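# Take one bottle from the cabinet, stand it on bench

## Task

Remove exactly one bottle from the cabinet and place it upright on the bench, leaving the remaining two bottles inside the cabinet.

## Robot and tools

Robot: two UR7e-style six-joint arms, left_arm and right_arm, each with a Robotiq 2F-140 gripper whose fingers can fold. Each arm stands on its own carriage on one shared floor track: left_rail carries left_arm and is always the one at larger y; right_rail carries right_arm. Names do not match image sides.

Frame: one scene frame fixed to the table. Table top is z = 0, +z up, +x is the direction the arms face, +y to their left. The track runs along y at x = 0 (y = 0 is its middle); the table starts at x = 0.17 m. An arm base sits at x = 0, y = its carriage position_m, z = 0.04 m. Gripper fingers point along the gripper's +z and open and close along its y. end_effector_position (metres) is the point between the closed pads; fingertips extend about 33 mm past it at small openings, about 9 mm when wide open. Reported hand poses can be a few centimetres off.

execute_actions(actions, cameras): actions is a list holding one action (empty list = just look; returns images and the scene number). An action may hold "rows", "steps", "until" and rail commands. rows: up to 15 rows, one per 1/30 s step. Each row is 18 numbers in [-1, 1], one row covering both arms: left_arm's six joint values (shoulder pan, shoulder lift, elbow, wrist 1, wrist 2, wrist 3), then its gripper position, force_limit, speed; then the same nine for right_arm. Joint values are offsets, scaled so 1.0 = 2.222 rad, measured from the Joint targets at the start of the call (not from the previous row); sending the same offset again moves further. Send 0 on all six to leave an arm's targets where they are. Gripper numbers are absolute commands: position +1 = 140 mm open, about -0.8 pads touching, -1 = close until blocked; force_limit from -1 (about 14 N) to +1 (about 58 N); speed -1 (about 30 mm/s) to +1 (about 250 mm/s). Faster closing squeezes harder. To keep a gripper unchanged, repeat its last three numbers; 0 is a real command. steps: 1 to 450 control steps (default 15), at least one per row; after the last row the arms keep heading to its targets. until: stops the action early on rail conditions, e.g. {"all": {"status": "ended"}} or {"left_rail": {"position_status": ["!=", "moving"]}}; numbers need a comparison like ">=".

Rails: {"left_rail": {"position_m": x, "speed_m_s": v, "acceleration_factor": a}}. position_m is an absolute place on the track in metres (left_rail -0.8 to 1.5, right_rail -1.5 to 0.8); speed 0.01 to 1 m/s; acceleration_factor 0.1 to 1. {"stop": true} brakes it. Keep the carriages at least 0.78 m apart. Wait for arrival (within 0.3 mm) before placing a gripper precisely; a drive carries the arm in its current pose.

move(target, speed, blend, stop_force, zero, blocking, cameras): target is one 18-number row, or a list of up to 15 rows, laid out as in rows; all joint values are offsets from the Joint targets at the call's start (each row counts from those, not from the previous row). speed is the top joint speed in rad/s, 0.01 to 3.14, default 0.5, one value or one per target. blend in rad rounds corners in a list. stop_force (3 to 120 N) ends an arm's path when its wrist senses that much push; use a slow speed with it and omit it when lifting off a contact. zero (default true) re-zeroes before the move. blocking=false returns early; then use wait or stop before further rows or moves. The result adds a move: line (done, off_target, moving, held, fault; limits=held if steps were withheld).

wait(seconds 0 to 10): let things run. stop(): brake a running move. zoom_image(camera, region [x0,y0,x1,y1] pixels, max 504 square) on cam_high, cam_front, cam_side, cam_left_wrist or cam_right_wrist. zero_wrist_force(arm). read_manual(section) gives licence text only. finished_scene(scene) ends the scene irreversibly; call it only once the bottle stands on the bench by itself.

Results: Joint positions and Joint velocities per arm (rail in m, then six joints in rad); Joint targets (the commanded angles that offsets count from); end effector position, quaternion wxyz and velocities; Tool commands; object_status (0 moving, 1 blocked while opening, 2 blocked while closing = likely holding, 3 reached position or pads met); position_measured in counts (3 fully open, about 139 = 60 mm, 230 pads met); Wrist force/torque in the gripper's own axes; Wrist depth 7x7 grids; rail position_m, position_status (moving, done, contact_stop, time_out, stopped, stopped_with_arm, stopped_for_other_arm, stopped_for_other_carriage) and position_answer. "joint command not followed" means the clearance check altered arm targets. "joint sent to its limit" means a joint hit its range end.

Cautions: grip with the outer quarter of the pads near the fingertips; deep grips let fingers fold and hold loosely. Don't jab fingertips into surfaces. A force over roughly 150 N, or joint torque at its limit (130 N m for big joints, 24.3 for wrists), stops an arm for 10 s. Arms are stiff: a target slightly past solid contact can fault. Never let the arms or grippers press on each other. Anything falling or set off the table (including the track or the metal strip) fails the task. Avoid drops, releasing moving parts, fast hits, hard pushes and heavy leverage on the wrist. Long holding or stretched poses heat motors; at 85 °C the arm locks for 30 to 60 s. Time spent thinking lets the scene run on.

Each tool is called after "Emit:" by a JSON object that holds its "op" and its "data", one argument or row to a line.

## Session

Emit:
{"op": "execute_actions", "data": {
  "actions": []
}}

Scene clock: 0.00 s.
left_arm: end_effector_position=(+0.3456, +1.0379, +0.5800) position_measured=3 object_status=3 end_effector_quat_wxyz=(+0.000, +0.000, +1.000, +0.000) | right_arm: end_effector_position=(+0.3456, -1.0777, +0.5800) position_measured=3 object_status=3 end_effector_quat_wxyz=(+0.000, +0.000, +1.000, +0.000)
Joint positions: left_arm=[1.011 -0.316 -1.725 0.971 -0.816 -1.571 -0.316] | right_arm=[-1.105 -0.316 -1.725 0.971 -0.816 -1.571 -0.316]
Joint velocities: within noise
Joint torques (N m): no reading
Wrist force (N): no reading
Wrist torque (N m): no reading
Wrist force, peak (N): no reading
Wrist depth (mm): cam_left_wrist=[645 634 619 632 650 618 614 / - - - - 641 645 - / - - - - - - - / - 140 738 - - - 126 / - 112 - - - - - / - 1629 - 800 - - - / - 1745 1759 1745 1848 1773 1691] | cam_right_wrist=[649 653 649 663 659 667 667 / 690 685 685 690 679 679 688 / 719 731 714 717 722 736 726 / 756 136 783 754 772 746 741 / - 135 818 831 815 822 108 / 98 864 857 888 877 864 870 / 2050 1924 1958 2050 1994 2031 1976]
Joint targets: left_arm=[1.011 -0.316 -1.725 0.971 -0.816 -1.571 -0.316] | right_arm=[-1.105 -0.316 -1.725 0.971 -0.816 -1.571 -0.316]
Tool commands: left_gripper/position=+1.0 left_gripper/force_limit=+1.0 left_gripper/speed=+1.0 right_gripper/position=+1.0 right_gripper/force_limit=+1.0 right_gripper/speed=+1.0
left_rail: position_m=1.011 position_status=done
right_rail: position_m=-1.105 position_status=done
camera_calibration:
cam_left_wrist: T_world_to_cam=[[0.0149658, 0.999459, -0.0292999, -1.01435], [0.946835, -0.00474744, 0.321684, -0.506568], [0.321371, -0.0325564, -0.946394, 0.617029], [0, 0, 0, 1]] pos_world=[0.296522, 1.03149, 0.717186]
cam_right_wrist: T_world_to_cam=[[-0.00196906, 0.999945, -0.010313, 1.09786], [0.947586, 0.00516071, 0.319458, -0.496374], [0.319493, -0.00914344, -0.947544, 0.567582], [0, 0, 0, 1]] pos_world=[0.29118, -1.09005, 0.707702]

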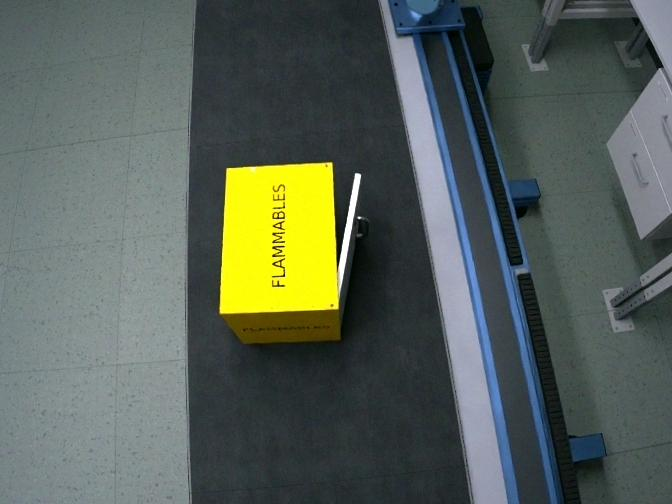

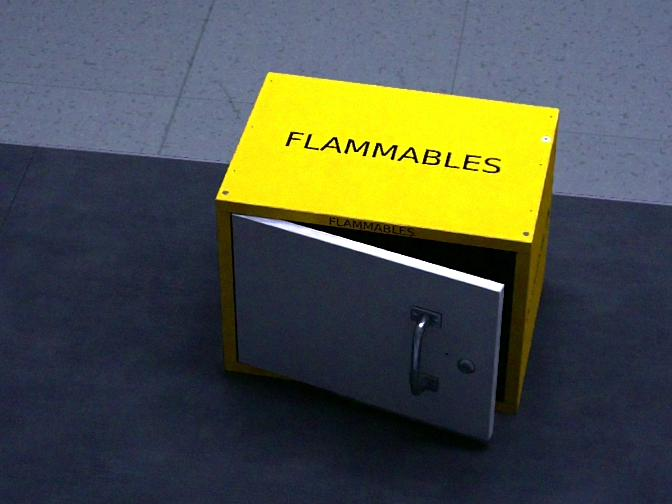

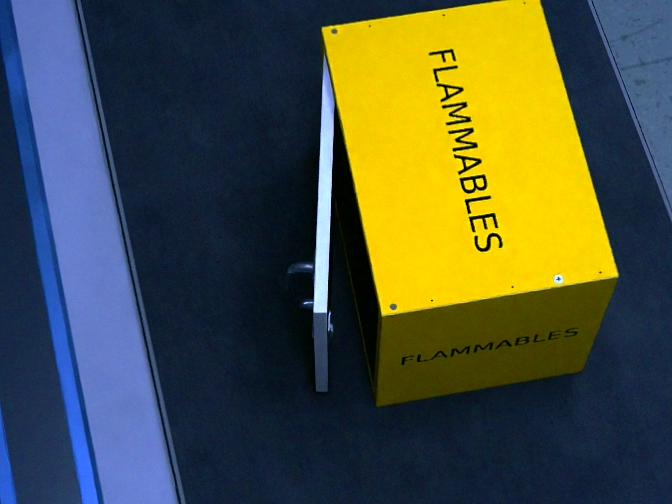

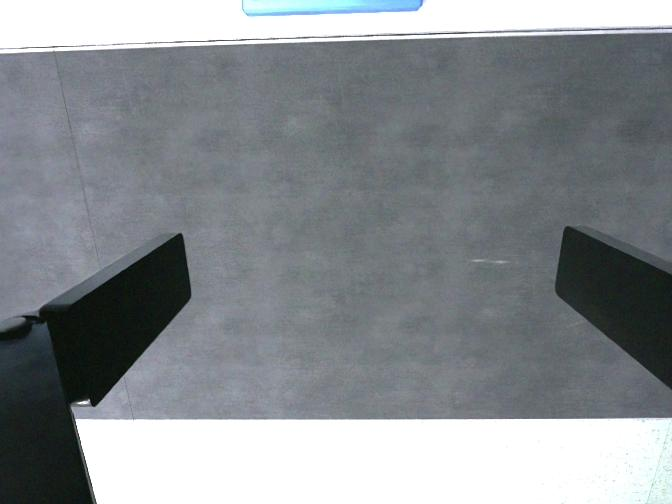

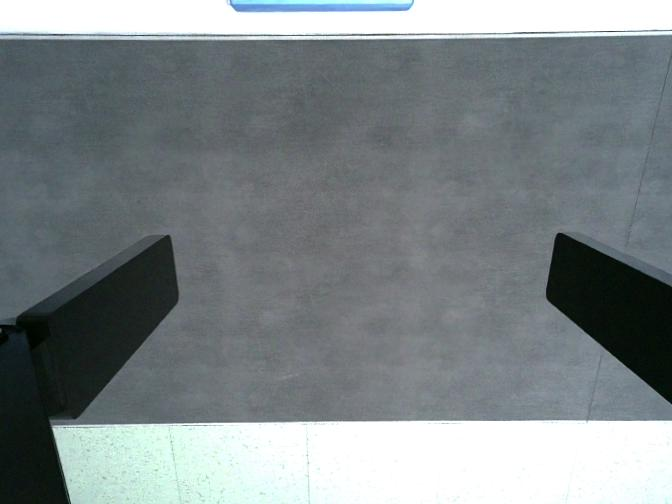

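Emit:
{"op": "execute_actions", "data": {
  "actions": [
    {"left_rail":{"position_m":0.55},"right_rail":{"position_m":-0.8},"steps":150,"until":{"left_rail":{"position_status":["!=","moving"]},"right_rail":{"position_status":["!=","moving"]}}}
  ]
}}

Emit:
{"op": "move", "data": {
  "target": [
    [-0.7313,0,0,0.7066,0.6032,0.1422,0.4,0,0,0,0,0,0,0,0,0.4,0,0],
    [-0.7313,0.4125,0.2609,0.0332,0.6032,0.1422,0.4,0,0,0,0,0,0,0,0,0.4,0,0]
  ],
  "speed": 1.0,
  "blend": [0.1,0],
  "cameras": ["cam_left_wrist","cam_high"]
}}

Scene clock: 23.37 s.
left_arm: end_effector_position=(+0.3456, +0.5773, +0.5800) position_measured=3 object_status=3 end_effector_quat_wxyz=(+0.000, +0.000, +1.000, +0.000) | right_arm: end_effector_position=(+0.3456, -0.7728, +0.5800) position_measured=3 object_status=3 end_effector_quat_wxyz=(+0.000, +0.000, +1.000, +0.000)
Joint positions: left_arm=[0.55 -0.316 -1.725 0.971 -0.816 -1.571 -0.316] | right_arm=[-0.8 -0.316 -1.725 0.971 -0.816 -1.571 -0.316]
Joint torques (N m): left_arm=[-1.21 -11.02 -16.52 -2.63 -0.03 0.02] | right_arm=[0.3 -13.88 -18.04 -2.62 -0.05 0.01]
Wrist force (N): left_arm=[-0.1 -0.1 -0.1] | right_arm=[0.1 -0.2 0.1]
Wrist torque (N m): left_arm=[-0.02 0.00 0.00] | right_arm=[-0.05 -0.03 -0.01]
Wrist force, peak (N): left_arm=[0.0 -1.4 -0.3] | right_arm=[0.1 -1.7 -0.1]
Wrist depth (mm): cam_left_wrist=[626 621 632 628 612 619 614 / - - - 668 649 621 635 / - - 698 - 677 - 700 / 580 139 - - - - 125 / - 119 - - - - - / - 839 - - - 856 - / - 1745 1802 1691 1731 1745 1759] | cam_right_wrist=[653 663 653 653 655 657 653 / 683 694 690 683 683 685 694 / 717 724 726 703 722 729 729 / 751 135 770 754 770 749 679 / - 117 822 - 825 - 108 / 98 870 874 867 834 874 864 / 1907 1994 2089 2109 2012 1994 2012]
Joint targets: left_arm=[0.550 -0.316 -1.725 0.971 -0.816 -1.571 -0.316] | right_arm=[-0.800 -0.316 -1.725 0.971 -0.816 -1.571 -0.316]
Tool commands: left_gripper/position=+1.0 left_gripper/force_limit=+1.0 left_gripper/speed=+1.0 right_gripper/position=+1.0 right_gripper/force_limit=+1.0 right_gripper/speed=+1.0
left_rail: position_m=0.550 position_status=done
right_rail: position_m=-0.800 position_status=done

Scene clock: 27.90 s.
left_arm: end_effector_position=(+0.2216, -0.0848, +0.1453) position_measured=78 object_status=3 end_effector_quat_wxyz=(+0.050, +0.705, -0.049, +0.705) | right_arm: end_effector_position=(+0.3456, -0.7728, +0.5800) position_measured=78 object_status=3 end_effector_quat_wxyz=(+0.000, +0.000, +1.000, +0.000)
Joint positions: left_arm=[0.55 -1.941 -0.809 1.55 -0.742 -0.23 0] | right_arm=[-0.8 -0.316 -1.725 0.971 -0.816 -1.571 -0.316]
Joint torques (N m): left_arm=[-1.27 -35.5 -3.28 -1.08 -0.25 1.54] | right_arm=[-0.3 -14.28 -17.64 -2.61 0.02 0.15]
Wrist force (N): left_arm=[0.2 -1.6 -0.2] | right_arm=[-0.2 -0.4 -0.1]
Wrist torque (N m): left_arm=[-0.19 0.68 -0.14] | right_arm=[-0.08 0.06 -0.01]
Wrist force, peak (N): left_arm=[2.1 -4.9 0.5] | right_arm=[0.0 -0.6 -0.5]
Wrist depth (mm): cam_left_wrist=[305 294 282 273 267 - - / 320 309 298 286 277 274 - / 338 331 312 299 292 4997 - / 373 346 325 322 309 129 - / - 88 149 333 325 119 82 / - - - - - 294 - / - - - - - 242 -] | cam_right_wrist=[667 643 639 657 653 657 667 / 683 - 690 677 696 694 692 / 719 717 717 719 717 724 719 / 767 - 744 772 767 144 754 / - 83 142 815 822 116 89 / - 65 857 874 857 - 75 / - - 1994 1976 2089 2050 -]
Joint targets: left_arm=[0.550 -1.941 -0.809 1.550 -0.742 -0.231 0.000] | right_arm=[-0.800 -0.316 -1.725 0.971 -0.816 -1.571 -0.316]
left_rail: position_m=0.550 position_status=done
right_rail: position_m=-0.800 position_status=done
move: done; blend cut to 0 rad at target 1
camera_calibration:
cam_left_wrist: T_world_to_cam=[[-0.11009, -0.993822, -0.0140782, -0.0466335], [-0.318183, 0.0486586, -0.94678, 0.214569], [0.941615, -0.099752, -0.321574, -0.0249161], [0, 0, 0, 1]] pos_world=[0.0865997, -0.0592714, 0.194481]
Images, in order (width x height): cam_high 672x504, cam_left_wrist 672x504.

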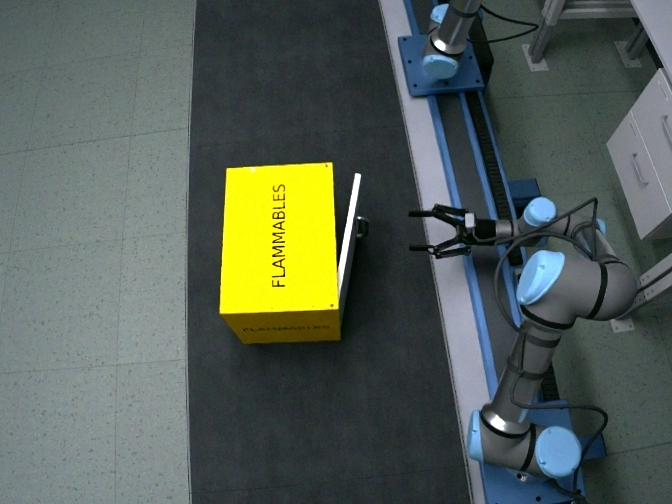

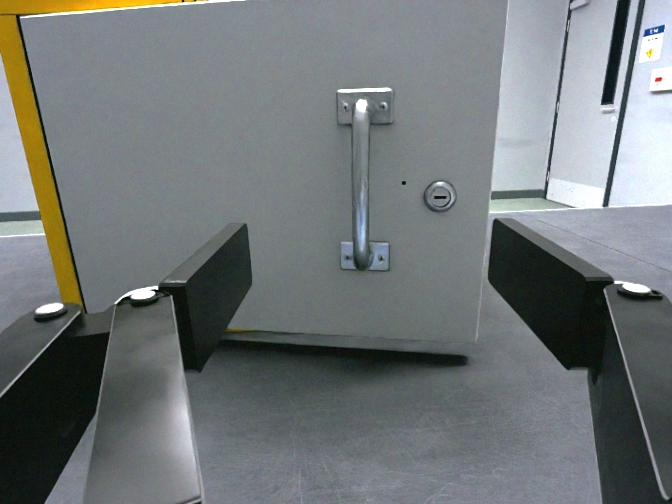

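Emit:
{"op": "move", "data": {
  "target": [0.0876,0.0089,-0.0179,0.009,0.0876,0,0.4,0,0,0,0,0,0,0,0,0.4,0,0],
  "speed": 0.15,
  "stop_force": 12,
  "cameras": ["cam_left_wrist"]
}}

Scene clock: 43.10 s.
left_arm: end_effector_position=(+0.3357, -0.1014, +0.1453) position_measured=78 object_status=3 end_effector_quat_wxyz=(+0.050, +0.705, -0.049, +0.705) | right_arm: end_effector_position=(+0.3456, -0.7728, +0.5800) position_measured=78 object_status=3 end_effector_quat_wxyz=(+0.000, +0.000, +1.000, +0.000)
Joint positions: left_arm=[0.55 -1.746 -0.789 1.51 -0.722 -0.036 0] | right_arm=[-0.8 -0.316 -1.725 0.971 -0.816 -1.571 -0.316]
Joint torques (N m): left_arm=[9.42 -38.84 -29.11 1.82 2.43 1.22] | right_arm=[-0.02 -13.52 -17.87 -2.61 0.05 0.05]
Wrist force (N): left_arm=[0.1 -1.7 -0.1] | right_arm=[-0.1 -0.2 0.2]
Wrist torque (N m): left_arm=[-0.21 0.69 -0.14] | right_arm=[-0.04 0.03 -0.01]
Wrist force, peak (N): left_arm=[0.4 -1.8 -1.5] | right_arm=[0.1 -0.7 -0.2]
Wrist depth (mm): cam_left_wrist=[190 184 176 172 167 160 2971 / 201 194 187 178 172 168 2681 / 213 206 196 190 183 177 - / 227 218 203 200 195 138 - / - 88 219 212 204 128 82 / - - 237 224 218 209 - / - - - - 221 224 -] | cam_right_wrist=[645 653 651 655 663 663 655 / 683 685 681 681 690 692 688 / 731 719 734 726 724 729 739 / 751 759 746 756 762 145 749 / - 84 806 828 822 116 89 / - 65 860 870 860 864 75 / - - 1994 2031 1994 1994 -]
Joint targets: left_arm=[0.550 -1.746 -0.789 1.510 -0.722 -0.036 0.000] | right_arm=[-0.800 -0.316 -1.725 0.971 -0.816 -1.571 -0.316]
left_rail: position_m=0.550 position_status=done
right_rail: position_m=-0.800 position_status=done
move: done
camera_calibration:
cam_left_wrist: T_world_to_cam=[[-0.110084, -0.993822, -0.014104, -0.0506667], [-0.317973, 0.0486588, -0.94685, 0.251562], [0.941687, -0.0997486, -0.321365, -0.134108], [0, 0, 0, 1]] pos_world=[0.2007, -0.0759714, 0.19438]
Images, in order (width x height): cam_left_wrist 672x504.

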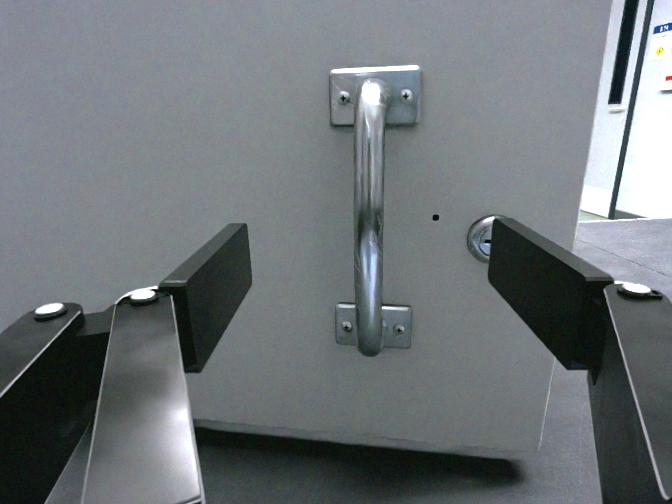

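Emit:
{"op": "execute_actions", "data": {
  "actions": [
    {"rows":[[0,0,0,0,0,0,-1,0.3,-0.9,0,0,0,0,0,0,0.4,0,0]],"steps":115}
  ],
  "cameras": []
}}

Emit:
{"op": "move", "data": {
  "target": [
    [-0.0433,-0.0513,0.1031,-0.0518,0.0117,0,-1,0.3,-0.9,0,0,0,0,0.7305,0.1422,0.4,0,0],
    [-0.0905,-0.1031,0.2064,-0.1034,0.0195,0,-1,0.3,-0.9,-0.5019,-0.0880,-0.8297,-0.8110,0.7305,0.1422,0.4,0,0],
    [-0.1439,-0.158,0.3142,-0.1562,0.025,0,-1,0.3,-0.9,-0.5019,-0.0880,-0.8297,-0.8110,0.7305,0.1422,0.4,0,0],
    [-0.1967,-0.2065,0.4071,-0.2006,0.0233,0,-1,0.3,-0.9,-0.5019,-0.0880,-0.8297,-0.8110,0.7305,0.1422,0.4,0,0]
  ],
  "speed": [0.8,0.8,0.25,0.25],
  "blend": [0.03,0.03,0.03,0],
  "stop_force": 60,
  "cameras": ["cam_left_wrist","cam_high","cam_front"]
}}

Scene clock: 84.17 s.
left_arm: end_effector_position=(+0.3357, -0.1014, +0.1453) position_measured=215 object_status=2 end_effector_quat_wxyz=(+0.050, +0.705, -0.049, +0.705) | right_arm: end_effector_position=(+0.3456, -0.7728, +0.5800) position_measured=78 object_status=3 end_effector_quat_wxyz=(+0.000, +0.000, +1.000, +0.000)
Joint positions: left_arm=[0.55 -1.746 -0.789 1.51 -0.722 -0.036 0] | right_arm=[-0.8 -0.316 -1.725 0.971 -0.816 -1.571 -0.316]
Joint torques (N m): left_arm=[-2.58 -39.82 -28.54 -1.35 2.37 0.73] | right_arm=[-0.61 -13.74 -18.53 -2.45 0.14 0.12]
Wrist force (N): left_arm=[-0.2 -3.6 -1.1] | right_arm=[0.0 -0.1 0.0]
Wrist torque (N m): left_arm=[-0.17 0.63 -0.17] | right_arm=[-0.01 0.01 0.00]
Wrist force, peak (N): left_arm=[0.7 -4.3 -1.2] | right_arm=[-0.2 -0.7 0.0]
Wrist depth (mm): cam_left_wrist=[190 184 177 172 166 161 2893 / 201 195 186 179 173 168 - / 214 206 197 191 183 177 - / 228 219 210 157 187 185 606 / 244 233 - 93 78 78 386 / - - - - - 75 60 / - - - - - - -] | cam_right_wrist=[653 653 653 657 653 659 659 / 688 681 681 681 683 681 681 / 710 692 719 726 722 722 708 / 789 754 751 762 767 144 731 / - 83 795 812 815 116 89 / - 65 884 881 888 867 75 / - - 1924 2012 1976 1958 -]
Joint targets: left_arm=[0.550 -1.746 -0.789 1.510 -0.722 -0.036 0.000] | right_arm=[-0.800 -0.316 -1.725 0.971 -0.816 -1.571 -0.316]
left_rail: position_m=0.550 position_status=done
right_rail: position_m=-0.800 position_status=done
No camera images: "cameras" was empty.

Scene clock: 91.40 s.
left_arm: end_effector_position=(+0.1946, +0.0540, +0.1451) position_measured=215 object_status=2 end_effector_quat_wxyz=(+0.219, +0.673, -0.218, +0.672) | right_arm: end_effector_position=(+0.3589, -0.1636, +0.6588) position_measured=78 object_status=3 end_effector_quat_wxyz=(-0.325, +0.669, -0.269, +0.612)
Joint positions: left_arm=[0.55 -2.183 -1.248 2.415 -1.168 0.016 0] | right_arm=[-0.8 -1.431 -1.921 -0.873 -2.618 0.052 0]
Joint torques (N m): left_arm=[-6.32 -31.07 6.7 -1.04 -4.61 0.51] | right_arm=[-13.76 31.78 15.67 0.74 -3.5 1.92]
Wrist force (N): left_arm=[0.3 4.2 -0.2] | right_arm=[-0.2 3.5 -3.8]
Wrist torque (N m): left_arm=[-0.57 0.52 -0.40] | right_arm=[0.45 0.13 0.32]
Wrist force, peak (N): left_arm=[-1.2 -10.5 5.0] | right_arm=[-2.1 6.4 -1.2]
Wrist depth (mm): cam_left_wrist=[250 223 199 181 162 150 139 / 267 241 212 190 167 156 145 / 292 256 226 201 179 164 158 / - 272 240 156 181 168 162 / 334 302 - 86 78 78 - / - - - - - 75 60 / - - - - - - -] | cam_right_wrist=[2465 - 3917 4570 4874 4139 3323 / 2964 - 4985 6267 5928 3917 2849 / - - - 3917 5223 3427 2238 / 4476 - 141 6267 4301 145 1941 / - 83 5484 4570 3323 116 89 / - 65 4768 3375 653 524 75 / - - 3848 2675 550 474 -]
Joint targets: left_arm=[0.550 -2.183 -1.248 2.415 -1.168 0.016 0.000] | right_arm=[-0.800 -1.431 -1.921 -0.873 -2.618 0.052 0.000]
left_rail: position_m=0.550 position_status=done
right_rail: position_m=-0.800 position_status=done
move: done
camera_calibration:
cam_left_wrist: T_world_to_cam=[[-0.563881, -0.825735, -0.0141423, 0.167628], [-0.257878, 0.192317, -0.946844, 0.179492], [0.784562, -0.53026, -0.321383, 0.0680141], [0, 0, 0, 1]] pos_world=[0.0874479, 0.139962, 0.19418]
Images, in order (width x height): cam_high 672x504, cam_front 672x504, cam_left_wrist 672x504.

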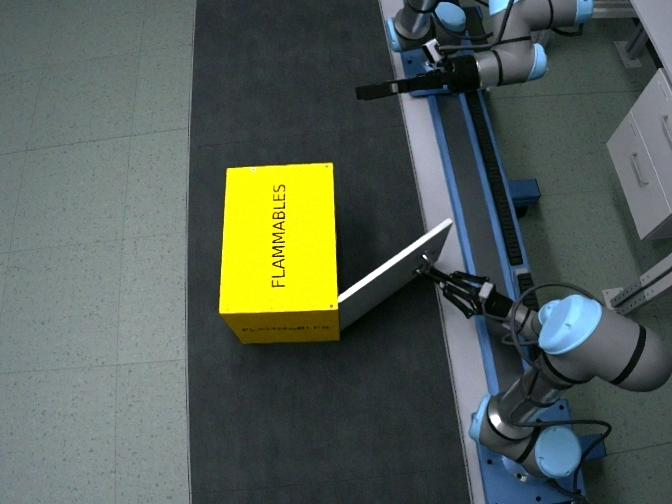

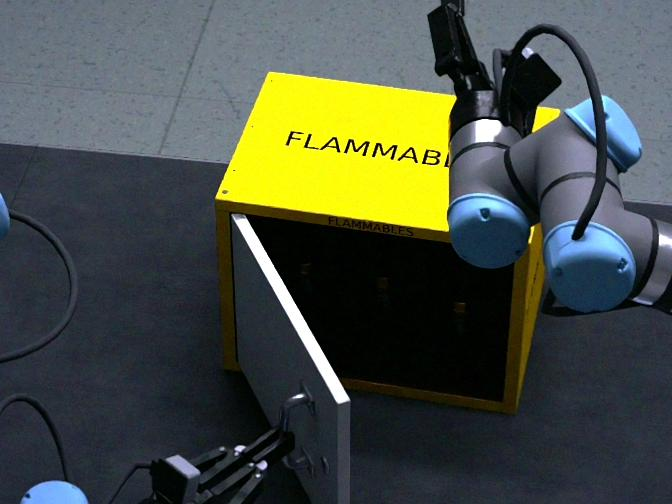

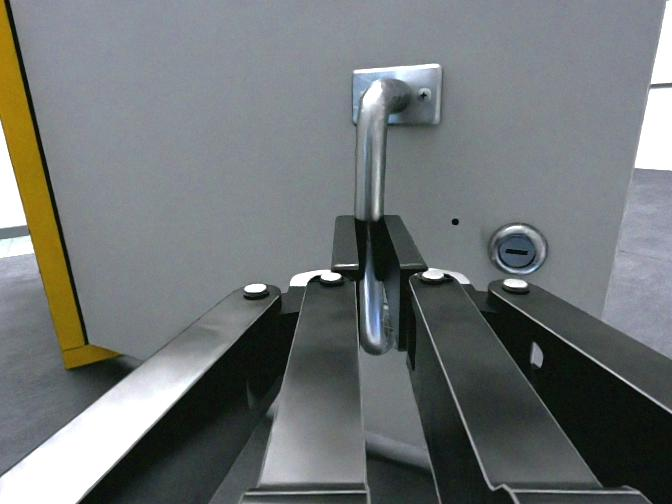

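Emit:
{"op": "move", "data": {
  "target": [0,0,0,0,0,0,-1,0.3,-0.9,-0.0221,-0.2975,-0.1795,0.0849,0.0331,0,0.0,0,0],
  "speed": 0.5,
  "cameras": ["cam_right_wrist","cam_high"]
}}

Scene clock: 104.47 s.
left_arm: end_effector_position=(+0.1946, +0.0540, +0.1451) position_measured=215 object_status=2 end_effector_quat_wxyz=(+0.219, +0.673, -0.218, +0.672) | right_arm: end_effector_position=(+0.3843, -0.1446, +0.0723) position_measured=129 object_status=3 end_effector_quat_wxyz=(+0.012, +0.707, -0.013, +0.707)
Joint positions: left_arm=[0.55 -2.183 -1.248 2.415 -1.168 0.016 0] | right_arm=[-0.8 -1.48 -2.582 -1.272 -2.429 0.126 0]
Joint torques (N m): left_arm=[-6.14 -32.12 6.09 -0.81 -4.09 0.04] | right_arm=[-13.68 50.74 9.24 1.28 1.75 1.63]
Wrist force (N): left_arm=[1.4 3.8 -1.5] | right_arm=[-1.6 2.1 -4.2]
Wrist torque (N m): left_arm=[-0.59 0.50 -0.40] | right_arm=[0.49 0.31 0.13]
Wrist force, peak (N): left_arm=[1.2 4.3 -1.7] | right_arm=[-5.6 3.5 -3.7]
Wrist depth (mm): cam_left_wrist=[250 223 198 181 162 150 140 / 266 241 211 189 167 156 146 / 286 257 225 201 179 160 151 / 311 277 241 157 181 168 160 / - 295 - 86 79 78 208 / - - - - - 75 60 / - - - - - - -] | cam_right_wrist=[419 427 423 424 358 179 - / 417 446 450 440 354 183 - / 287 478 463 246 353 193 - / 295 348 139 258 237 213 397 / - 88 97 223 221 102 89 / - 76 182 191 191 - - / - - 152 151 151 - -]
Joint targets: left_arm=[0.550 -2.183 -1.248 2.415 -1.168 0.016 0.000] | right_arm=[-0.800 -1.480 -2.582 -1.272 -2.429 0.126 0.000]
left_rail: position_m=0.550 position_status=done
right_rail: position_m=-0.800 position_status=done
move: done
camera_calibration:
cam_right_wrist: T_world_to_cam=[[-0.0250462, -0.999685, 0.00166361, -0.121518], [-0.31941, 0.00642558, -0.947595, 0.203104], [0.947286, -0.024265, -0.31947, -0.206099], [0, 0, 0, 1]] pos_world=[0.257065, -0.127786, 0.126821]
Images, in order (width x height): cam_high 672x504, cam_right_wrist 672x504.

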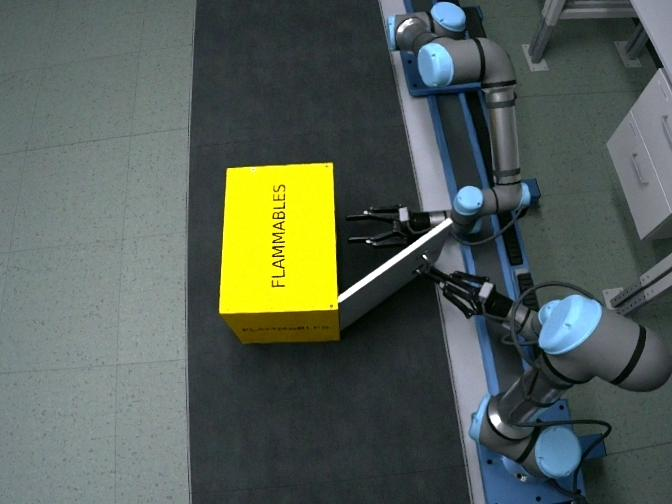

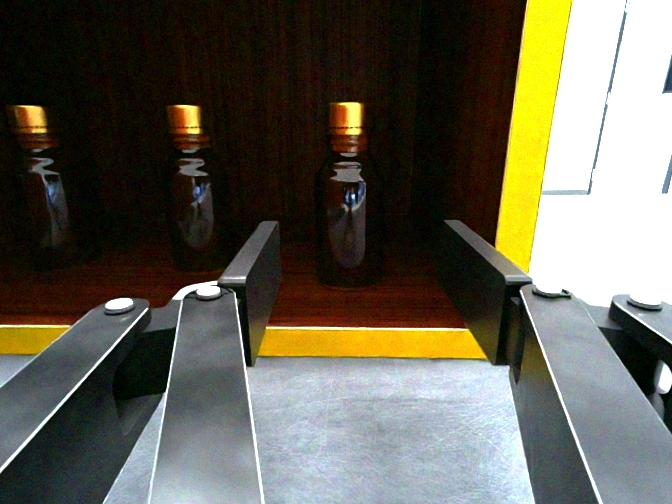

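Emit:
{"op": "move", "data": {
  "target": [0,0,0,0,0,0,-1,0.3,-0.9,-0.0679,-0.0129,0.0284,-0.0156,-0.0679,0,-0.1,-0.2,-1],
  "speed": 0.1,
  "stop_force": 8,
  "cameras": ["cam_right_wrist"]
}}

Scene clock: 117.47 s.
left_arm: end_effector_position=(+0.1946, +0.0540, +0.1451) position_measured=215 object_status=2 end_effector_quat_wxyz=(+0.219, +0.673, -0.218, +0.672) | right_arm: end_effector_position=(+0.4845, -0.1483, +0.0722) position_measured=141 object_status=3 end_effector_quat_wxyz=(+0.013, +0.707, -0.012, +0.707)
Joint positions: left_arm=[0.55 -2.183 -1.248 2.415 -1.168 0.016 0] | right_arm=[-0.8 -1.631 -2.61 -1.209 -2.464 -0.025 0]
Joint torques (N m): left_arm=[-3.14 -31.55 4.45 -0.69 -2.2 -0.29] | right_arm=[-14.01 51.67 23.12 -1.28 -1.59 1.41]
Wrist force (N): left_arm=[0.7 4.1 -1.4] | right_arm=[-1.4 1.9 -3.8]
Wrist torque (N m): left_arm=[-0.53 0.54 -0.40] | right_arm=[0.44 0.24 0.13]
Wrist force, peak (N): left_arm=[1.3 4.2 -1.9] | right_arm=[-1.7 2.2 -4.6]
Wrist depth (mm): cam_left_wrist=[249 223 196 181 162 148 138 / 268 241 212 189 167 156 146 / 291 257 225 201 179 164 188 / 310 278 240 157 181 168 201 / 330 307 - 86 79 78 207 / - - - - - 75 60 / - - - - - - -] | cam_right_wrist=[337 334 334 330 323 173 113 / 352 347 350 142 319 171 112 / 366 182 371 147 316 171 112 / 343 179 159 148 149 159 112 / - 84 89 160 163 89 91 / - - 148 162 163 - - / - - - 129 129 - -]
Joint targets: left_arm=[0.550 -2.183 -1.248 2.415 -1.168 0.016 0.000] | right_arm=[-0.800 -1.631 -2.610 -1.209 -2.464 -0.025 0.000]
left_rail: position_m=0.550 position_status=done
right_rail: position_m=-0.800 position_status=done
move: done
camera_calibration:
cam_right_wrist: T_world_to_cam=[[-0.0250804, -0.999683, 0.00220062, -0.122759], [-0.319426, 0.00592793, -0.947593, 0.234915], [0.947279, -0.024469, -0.319474, -0.30129], [0, 0, 0, 1]] pos_world=[0.357365, -0.131485, 0.126619]
Images, in order (width x height): cam_right_wrist 672x504.

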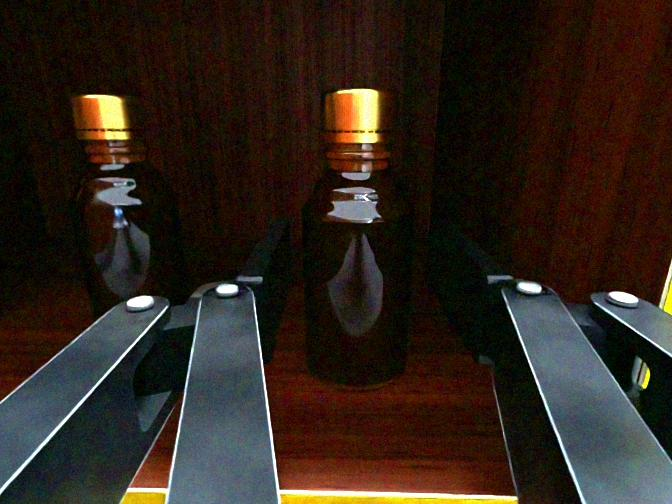

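Emit:
{"op": "move", "data": {
  "target": [0,0,0,0,0,0,-1,0.3,-0.9,-0.0067,-0.0022,0.0046,-0.0024,-0.0067,0,-0.1,-0.2,-1],
  "speed": 0.06
}}

Emit:
{"op": "execute_actions", "data": {
  "actions": [
    {"rows":[[0,0,0,0,0,0,-1,0.3,-0.9,0,0,0,0,0,0,-1,-0.2,-1]],"steps":65}
  ],
  "cameras": ["cam_right_wrist"]
}}

Scene clock: 126.53 s.
left_arm: end_effector_position=(+0.1946, +0.0540, +0.1451) position_measured=215 object_status=2 end_effector_quat_wxyz=(+0.219, +0.673, -0.218, +0.672) | right_arm: end_effector_position=(+0.4945, -0.1486, +0.0720) position_measured=141 object_status=3 end_effector_quat_wxyz=(+0.013, +0.707, -0.012, +0.707)
Joint positions: left_arm=[0.55 -2.183 -1.248 2.415 -1.168 0.016 0] | right_arm=[-0.8 -1.646 -2.615 -1.199 -2.469 -0.04 0]
Joint torques (N m): left_arm=[-1.68 -30.22 3.49 -0.83 -1 -0.52] | right_arm=[-14.01 52.03 24.29 -1.16 -1.7 1.28]
Wrist force (N): left_arm=[0.4 4.0 -1.1] | right_arm=[-1.8 2.3 -4.0]
Wrist torque (N m): left_arm=[-0.54 0.48 -0.40] | right_arm=[0.53 0.33 0.13]
Wrist force, peak (N): left_arm=[1.5 4.2 -1.6] | right_arm=[-1.5 2.3 -4.2]
Wrist depth (mm): cam_left_wrist=[251 223 198 180 162 148 139 / 267 241 213 189 167 157 146 / 289 257 227 201 179 164 156 / 308 278 241 157 182 167 206 / 330 300 - 86 79 78 211 / - - - - - 75 60 / - - - - - - -] | cam_right_wrist=[329 325 323 321 318 174 113 / 337 340 341 132 318 172 113 / 357 353 361 137 314 172 112 / 174 174 159 136 144 159 112 / - 89 89 148 149 89 91 / - - 148 154 159 - - / - - - 129 129 - -]
Joint targets: left_arm=[0.550 -2.183 -1.248 2.415 -1.168 0.016 0.000] | right_arm=[-0.800 -1.646 -2.615 -1.199 -2.469 -0.040 0.000]
left_rail: position_m=0.550 position_status=done
right_rail: position_m=-0.800 position_status=done
move: done

Scene clock: 128.90 s.
left_arm: end_effector_position=(+0.1946, +0.0540, +0.1451) position_measured=215 object_status=2 end_effector_quat_wxyz=(+0.219, +0.673, -0.218, +0.672) | right_arm: end_effector_position=(+0.4946, -0.1486, +0.0720) position_measured=162 object_status=2 end_effector_quat_wxyz=(+0.013, +0.707, -0.012, +0.707)
Joint positions: left_arm=[0.55 -2.183 -1.248 2.415 -1.168 0.016 0] | right_arm=[-0.8 -1.646 -2.615 -1.199 -2.469 -0.04 0]
Joint torques (N m): left_arm=[-1.06 -31.03 4.98 -0.87 -0.53 -0.68] | right_arm=[-13.62 52.85 16.68 -0.1 1.61 1.19]
Wrist force (N): left_arm=[0.5 4.2 -1.0] | right_arm=[-1.7 1.7 -4.6]
Wrist torque (N m): left_arm=[-0.50 0.52 -0.40] | right_arm=[0.45 0.30 0.13]
Wrist force, peak (N): left_arm=[1.5 4.2 -1.6] | right_arm=[-1.5 2.0 -5.0]
Wrist depth (mm): cam_left_wrist=[249 223 198 181 162 148 139 / 268 243 208 189 167 156 146 / 289 256 225 201 179 164 156 / 313 279 240 156 181 168 204 / 329 302 - 86 79 78 211 / - - - - - 75 60 / - - - - - - -] | cam_right_wrist=[329 326 322 322 318 174 113 / 337 335 341 131 316 173 113 / 358 357 362 137 278 172 113 / 284 180 345 135 138 171 112 / 223 83 83 147 138 84 98 / - 70 - 154 154 - 72 / - - - 129 129 - -]
Joint targets: left_arm=[0.550 -2.183 -1.248 2.415 -1.168 0.016 0.000] | right_arm=[-0.800 -1.646 -2.615 -1.199 -2.469 -0.040 0.000]
left_rail: position_m=0.550 position_status=done
right_rail: position_m=-0.800 position_status=done
camera_calibration:
cam_right_wrist: T_world_to_cam=[[-0.0251115, -0.999682, 0.00210568, -0.122784], [-0.319423, 0.00602778, -0.947593, 0.237933], [0.94728, -0.0244681, -0.319473, -0.310834], [0, 0, 0, 1]] pos_world=[0.367365, -0.131785, 0.12642]
Images, in order (width x height): cam_right_wrist 672x504.

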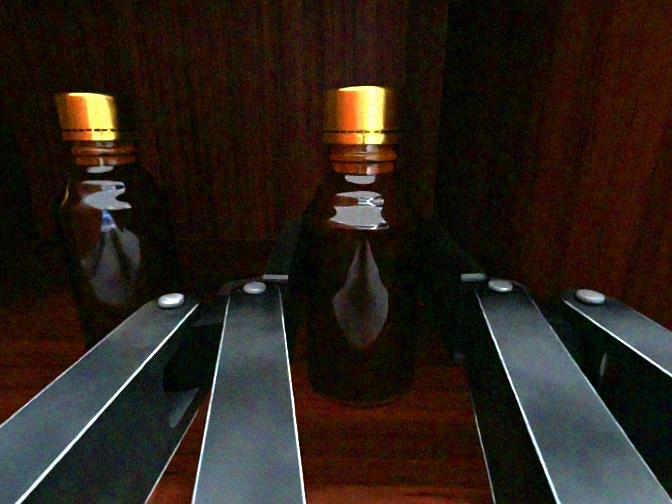

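Emit:
{"op": "move", "data": {
  "target": [
    [0,0,0,0,0,0,-1,0.3,-0.9,0,0.0174,-0.0014,-0.0160,0,0,-1,-0.2,-1],
    [0,0,0,0,0,0,-1,0.3,-0.9,0.1313,0.0339,-0.0371,0.0031,0.1313,0,-1,-0.2,-1]
  ],
  "speed": [0.06,0.22],
  "cameras": ["cam_right_wrist"]
}}

Emit:
{"op": "execute_actions", "data": {
  "actions": [
    {"right_rail":{"position_m":-1.05,"acceleration_factor":0.6},"steps":150,"until":{"right_rail":{"position_status":["!=","moving"]}}}
  ]
}}

Emit:
{"op": "move", "data": {
  "target": [0,0,0,0,0,0,-1,0.3,-0.9,-0.1961,0.0096,-0.0205,0.0109,-0.1961,0,-1,-0.2,-1],
  "speed": 0.3,
  "cameras": ["cam_right_wrist","cam_high"]
}}

Scene clock: 145.33 s.
left_arm: end_effector_position=(+0.1946, +0.0540, +0.1451) position_measured=215 object_status=2 end_effector_quat_wxyz=(+0.219, +0.673, -0.218, +0.672) | right_arm: end_effector_position=(+0.3004, -0.1422, +0.0969) position_measured=162 object_status=2 end_effector_quat_wxyz=(+0.013, +0.707, -0.012, +0.707)
Joint positions: left_arm=[0.55 -2.183 -1.248 2.415 -1.168 0.016 0] | right_arm=[-0.8 -1.354 -2.54 -1.281 -2.463 0.252 0]
Joint torques (N m): left_arm=[0.81 -32.17 1.91 -0.6 -0.59 -0.9] | right_arm=[12.77 72.85 10.41 0.74 1.77 0.91]
Wrist force (N): left_arm=[0.9 4.0 -1.4] | right_arm=[-4.7 1.9 -3.8]
Wrist torque (N m): left_arm=[-0.55 0.53 -0.40] | right_arm=[0.45 0.35 0.13]
Wrist force, peak (N): left_arm=[1.1 4.3 -1.6] | right_arm=[-4.6 2.0 -6.1]
Wrist depth (mm): cam_left_wrist=[250 224 199 181 162 150 139 / 265 242 211 189 167 156 144 / 291 257 226 201 179 166 151 / 309 278 239 157 181 168 163 / 332 295 - 86 79 78 204 / - - - - - 75 59 / - - - - - - -] | cam_right_wrist=[422 510 507 502 341 5223 4387 / 421 526 529 131 289 - - / 400 550 561 136 289 - - / 384 384 139 135 139 480 480 / 315 84 83 147 121 89 92 / - 70 - 166 219 - 72 / - - - 182 182 - -]
Joint targets: left_arm=[0.550 -2.183 -1.248 2.415 -1.168 0.016 0.000] | right_arm=[-0.800 -1.354 -2.540 -1.281 -2.463 0.252 0.000]
left_rail: position_m=0.550 position_status=done
right_rail: position_m=-0.800 position_status=done
move: done
camera_calibration:
cam_right_wrist: T_world_to_cam=[[-0.0251455, -0.999681, 0.0023246, -0.121342], [-0.319339, 0.00582897, -0.947623, 0.199423], [0.947307, -0.0245708, -0.319384, -0.118792], [0, 0, 0, 1]] pos_world=[0.173165, -0.125385, 0.15132]
Images, in order (width x height): cam_right_wrist 672x504.

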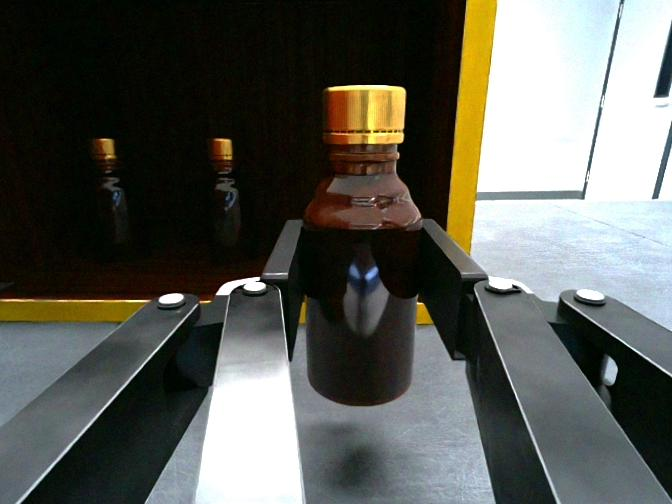

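Scene clock: 147.23 s.
left_arm: end_effector_position=(+0.1946, +0.0540, +0.1451) position_measured=215 object_status=2 end_effector_quat_wxyz=(+0.219, +0.673, -0.218, +0.672) | right_arm: end_effector_position=(+0.3003, -0.3922, +0.0969) position_measured=162 object_status=2 end_effector_quat_wxyz=(+0.013, +0.707, -0.012, +0.707)
Joint positions: left_arm=[0.55 -2.183 -1.248 2.415 -1.168 0.016 0] | right_arm=[-1.05 -1.354 -2.54 -1.281 -2.463 0.252 0]
Joint torques (N m): left_arm=[0.81 -31.34 2.14 -0.85 -0.67 -1.01] | right_arm=[11.76 69.1 16.71 -1.91 0.23 0.71]
Wrist force (N): left_arm=[0.2 3.8 -0.9] | right_arm=[-4.6 1.9 -3.8]
Wrist torque (N m): left_arm=[-0.57 0.51 -0.40] | right_arm=[0.45 0.31 0.14]
Wrist force, peak (N): left_arm=[1.4 4.3 -1.5] | right_arm=[-4.6 2.8 -4.1]
Wrist depth (mm): cam_left_wrist=[248 224 198 181 162 151 139 / - 241 211 189 167 158 144 / 281 257 225 201 179 164 153 / 305 266 240 157 179 169 160 / 321 300 - 86 79 78 - / - - - - - 75 60 / - - - - - - -] | cam_right_wrist=[253 323 494 - - - - / 509 321 503 131 - - - / 558 322 481 137 4570 - - / 428 324 440 136 138 481 483 / 297 84 83 147 121 89 92 / - 70 - 166 218 - 72 / - - - 181 181 - -]
Joint targets: left_arm=[0.550 -2.183 -1.248 2.415 -1.168 0.016 0.000] | right_arm=[-1.050 -1.354 -2.540 -1.281 -2.463 0.252 0.000]
Tool commands: left_gripper/position=-1.0 left_gripper/force_limit=+0.3 left_gripper/speed=-0.9 right_gripper/position=-1.0 right_gripper/force_limit=-0.2 right_gripper/speed=-1.0
left_rail: position_m=0.550 position_status=done
right_rail: position_m=-1.050 position_status=done

Scene clock: 149.20 s.
left_arm: end_effector_position=(+0.1946, +0.0540, +0.1451) position_measured=215 object_status=2 end_effector_quat_wxyz=(+0.219, +0.673, -0.218, +0.672) | right_arm: end_effector_position=(+0.5810, -0.4612, +0.0970) position_measured=162 object_status=2 end_effector_quat_wxyz=(+0.013, +0.707, -0.012, +0.707)
Joint positions: left_arm=[0.55 -2.183 -1.248 2.415 -1.168 0.016 0] | right_arm=[-1.05 -1.79 -2.519 -1.327 -2.438 -0.184 0]
Joint torques (N m): left_arm=[2.19 -31.75 1.63 -0.51 -0.54 -1.09] | right_arm=[-13 72.59 11.39 2.06 -1.05 0.75]
Wrist force (N): left_arm=[0.2 3.9 -0.9] | right_arm=[-4.9 2.2 -4.2]
Wrist torque (N m): left_arm=[-0.56 0.53 -0.40] | right_arm=[0.52 0.37 0.16]
Wrist force, peak (N): left_arm=[1.5 4.2 -1.7] | right_arm=[-4.2 1.8 -6.6]
Wrist depth (mm): cam_left_wrist=[251 223 199 180 162 150 139 / 268 241 212 189 167 157 146 / 288 257 225 201 179 164 434 / - 273 239 157 181 168 164 / 336 300 - 86 79 78 - / - - - - - 75 59 / - - - - - - -] | cam_right_wrist=[4985 4139 - 4570 4218 4667 3782 / 5223 - - 131 3538 - - / - 3538 4874 137 152 - - / 3134 3427 483 135 138 479 476 / 337 84 83 147 121 89 92 / - 70 - 167 217 - 72 / - - - 182 181 - -]
Joint targets: left_arm=[0.550 -2.183 -1.248 2.415 -1.168 0.016 0.000] | right_arm=[-1.050 -1.790 -2.519 -1.327 -2.438 -0.184 0.000]
left_rail: position_m=0.550 position_status=done
right_rail: position_m=-1.050 position_status=done
move: done
camera_calibration:
cam_right_wrist: T_world_to_cam=[[-0.0250169, -0.999684, 0.00239424, -0.433252], [-0.319434, 0.0057243, -0.947591, 0.291007], [0.947278, -0.0244706, -0.319476, -0.392436], [0, 0, 0, 1]] pos_world=[0.453865, -0.444384, 0.151419]
Images, in order (width x height): cam_high 672x504, cam_right_wrist 672x504.

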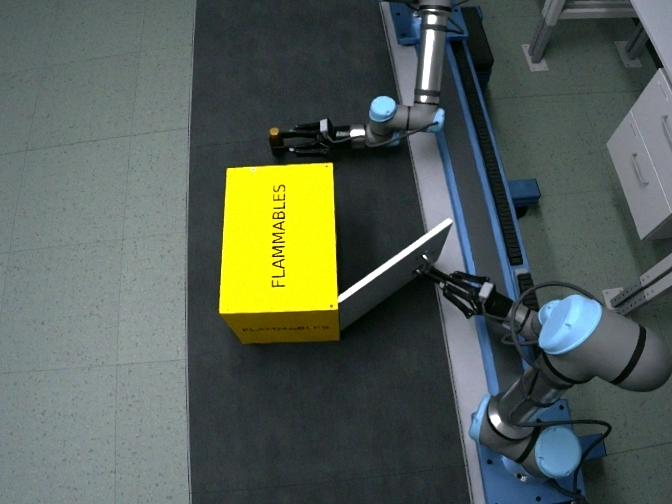

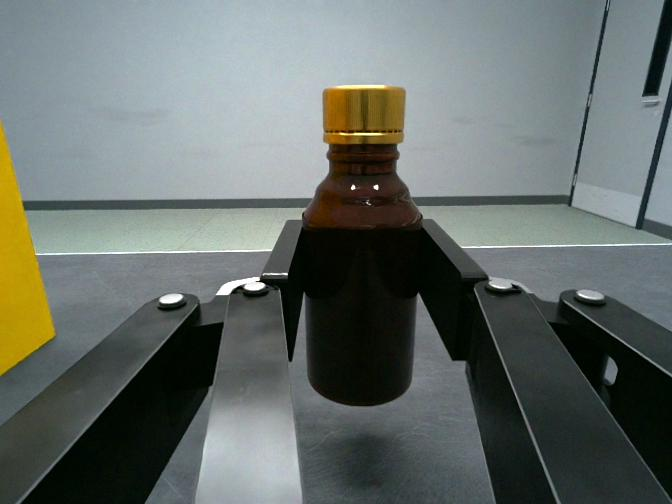

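Lower identically to before, then release.

Emit:
{"op": "move", "data": {
  "target": [0,0,0,0,0,0,-1,0.3,-0.9,0,-0.0361,0.0042,0.0319,0,0,-1,-0.2,-1],
  "speed": 0.025,
  "stop_force": 4
}}

Emit:
{"op": "move", "data": {
  "target": [0,0,0,0,0,0,-1,0.3,-0.9,0,-0.0005,0.0001,0.0004,0,0,-1,-0.2,-1],
  "speed": 0.02
}}

Emit:
{"op": "execute_actions", "data": {
  "actions": [
    {"rows":[[0,0,0,0,0,0,-1,0.3,-0.9,0,0,0,0,0,0,-0.1,-0.2,-1]],"steps":35}
  ],
  "cameras": ["cam_right_wrist"]
}}

Scene clock: 159.40 s.
left_arm: end_effector_position=(+0.1946, +0.0540, +0.1451) position_measured=215 object_status=2 end_effector_quat_wxyz=(+0.219, +0.673, -0.218, +0.672) | right_arm: end_effector_position=(+0.5812, -0.4610, +0.0541) position_measured=162 object_status=2 end_effector_quat_wxyz=(+0.013, +0.707, -0.012, +0.707)
Joint positions: left_arm=[0.55 -2.183 -1.248 2.415 -1.168 0.016 0] | right_arm=[-1.05 -1.79 -2.589 -1.318 -2.376 -0.184 0]
Joint torques (N m): left_arm=[3.54 -31.59 0.82 -0.75 -0.55 -1.33] | right_arm=[-11.59 71.71 10.24 -0.77 -0.37 0.43]
Wrist force (N): left_arm=[0.6 4.0 -1.2] | right_arm=[-2.3 1.3 -3.8]
Wrist torque (N m): left_arm=[-0.56 0.55 -0.40] | right_arm=[0.45 0.29 0.18]
Wrist force, peak (N): left_arm=[1.2 4.4 -1.7] | right_arm=[16.6 5.3 -6.8]
Wrist depth (mm): cam_left_wrist=[251 222 198 180 162 150 139 / 266 247 211 189 167 156 145 / 291 257 225 201 179 163 426 / 310 279 233 156 181 168 446 / 326 298 - 86 79 78 - / - - - - - 75 60 / - - - - - - -] | cam_right_wrist=[5484 - - 4062 4387 4768 - / 4218 4667 5772 132 - 4387 - / 5101 4874 5101 137 153 4476 - / 345 346 343 136 138 341 338 / 240 84 83 147 139 84 92 / - 70 - 155 154 - 72 / - - - 129 124 - -]
Joint targets: left_arm=[0.550 -2.183 -1.248 2.415 -1.168 0.016 0.000] | right_arm=[-1.050 -1.790 -2.589 -1.318 -2.376 -0.184 0.000]
left_rail: position_m=0.550 position_status=done
right_rail: position_m=-1.050 position_status=done
move: contact (right_arm)

Scene clock: 160.10 s.
left_arm: end_effector_position=(+0.1946, +0.0540, +0.1451) position_measured=215 object_status=2 end_effector_quat_wxyz=(+0.219, +0.673, -0.218, +0.672) | right_arm: end_effector_position=(+0.5812, -0.4610, +0.0535) position_measured=162 object_status=2 end_effector_quat_wxyz=(+0.013, +0.707, -0.012, +0.707)
Joint positions: left_arm=[0.55 -2.183 -1.248 2.415 -1.168 0.016 0] | right_arm=[-1.05 -1.79 -2.59 -1.318 -2.375 -0.184 0]
Joint torques (N m): left_arm=[4.12 -30.21 -0.33 -0.36 -0.51 -1.39] | right_arm=[-10.83 35.53 17.41 1.32 0.52 0.34]
Wrist force (N): left_arm=[1.0 4.0 -1.4] | right_arm=[19.1 5.1 -9.2]
Wrist torque (N m): left_arm=[-0.56 0.49 -0.40] | right_arm=[0.31 0.30 0.08]
Wrist force, peak (N): left_arm=[1.4 4.3 -1.7] | right_arm=[19.1 5.1 -9.2]
Wrist depth (mm): cam_left_wrist=[- 227 199 181 162 150 139 / 268 241 212 189 167 156 145 / 288 257 225 201 179 164 429 / 307 278 239 158 181 168 445 / 416 - - 86 78 78 - / - - - - - 75 60 / - - - - - - -] | cam_right_wrist=[4301 4139 - 4476 4062 4062 - / 6451 5101 5484 131 5350 - 3226 / 4476 4218 - 137 4768 3848 - / 345 346 344 136 139 339 336 / 239 84 83 147 138 84 92 / - 70 - 154 155 - 72 / - - - 129 124 - -]
Joint targets: left_arm=[0.550 -2.183 -1.248 2.415 -1.168 0.016 0.000] | right_arm=[-1.050 -1.790 -2.590 -1.318 -2.375 -0.184 0.000]
left_rail: position_m=0.550 position_status=done
right_rail: position_m=-1.050 position_status=done
move: done

Scene clock: 161.47 s.
left_arm: end_effector_position=(+0.1946, +0.0540, +0.1451) position_measured=215 object_status=2 end_effector_quat_wxyz=(+0.219, +0.673, -0.218, +0.672) | right_arm: end_effector_position=(+0.5812, -0.4610, +0.0534) position_measured=141 object_status=3 end_effector_quat_wxyz=(+0.013, +0.707, -0.012, +0.707)
Joint positions: left_arm=[0.55 -2.183 -1.248 2.415 -1.168 0.016 0] | right_arm=[-1.05 -1.79 -2.59 -1.318 -2.375 -0.184 0]
Joint torques (N m): left_arm=[5.33 -32.16 -1.75 -0.77 -0.72 -1.12] | right_arm=[-9.16 71.1 12.16 0.36 -0.31 0.52]
Wrist force (N): left_arm=[0.7 4.1 -1.1] | right_arm=[-2.9 1.3 -3.6]
Wrist torque (N m): left_arm=[-0.54 0.56 -0.40] | right_arm=[0.33 0.57 0.13]
Wrist force, peak (N): left_arm=[1.3 4.2 -1.5] | right_arm=[20.1 5.6 -9.6]
Wrist depth (mm): cam_left_wrist=[248 223 198 181 162 150 138 / 274 238 207 187 167 157 146 / 292 258 224 202 179 163 428 / 310 277 240 157 182 168 450 / 332 302 - 86 79 78 169 / - - - - - 75 60 / - - - - - - -] | cam_right_wrist=[- - 4387 - - 4062 - / - 4768 4218 131 4874 4139 5101 / 4667 6093 5223 137 4062 4570 - / 343 345 159 137 144 341 337 / - 89 89 148 148 89 91 / - - 69 154 157 - - / - - - 128 123 - -]
Joint targets: left_arm=[0.550 -2.183 -1.248 2.415 -1.168 0.016 0.000] | right_arm=[-1.050 -1.790 -2.590 -1.318 -2.375 -0.184 0.000]
left_rail: position_m=0.550 position_status=done
right_rail: position_m=-1.050 position_status=done
camera_calibration:
cam_right_wrist: T_world_to_cam=[[-0.0251477, -0.999681, 0.00232749, -0.432878], [-0.319459, 0.00583004, -0.947582, 0.24978], [0.947266, -0.0245731, -0.319504, -0.406492], [0, 0, 0, 1]] pos_world=[0.453965, -0.444185, 0.107819]
Images, in order (width x height): cam_right_wrist 672x504.

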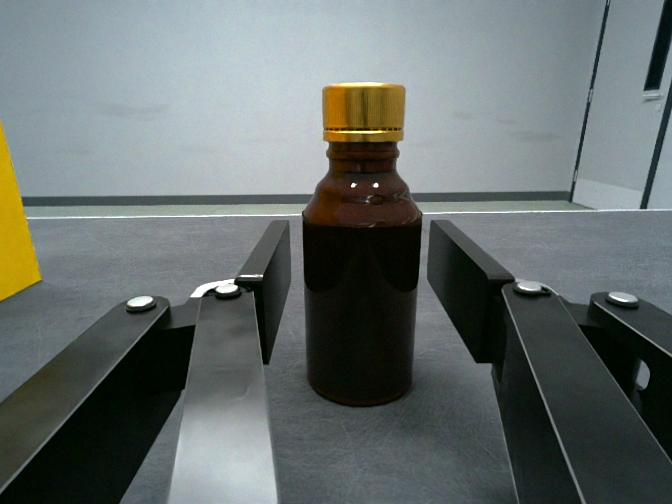

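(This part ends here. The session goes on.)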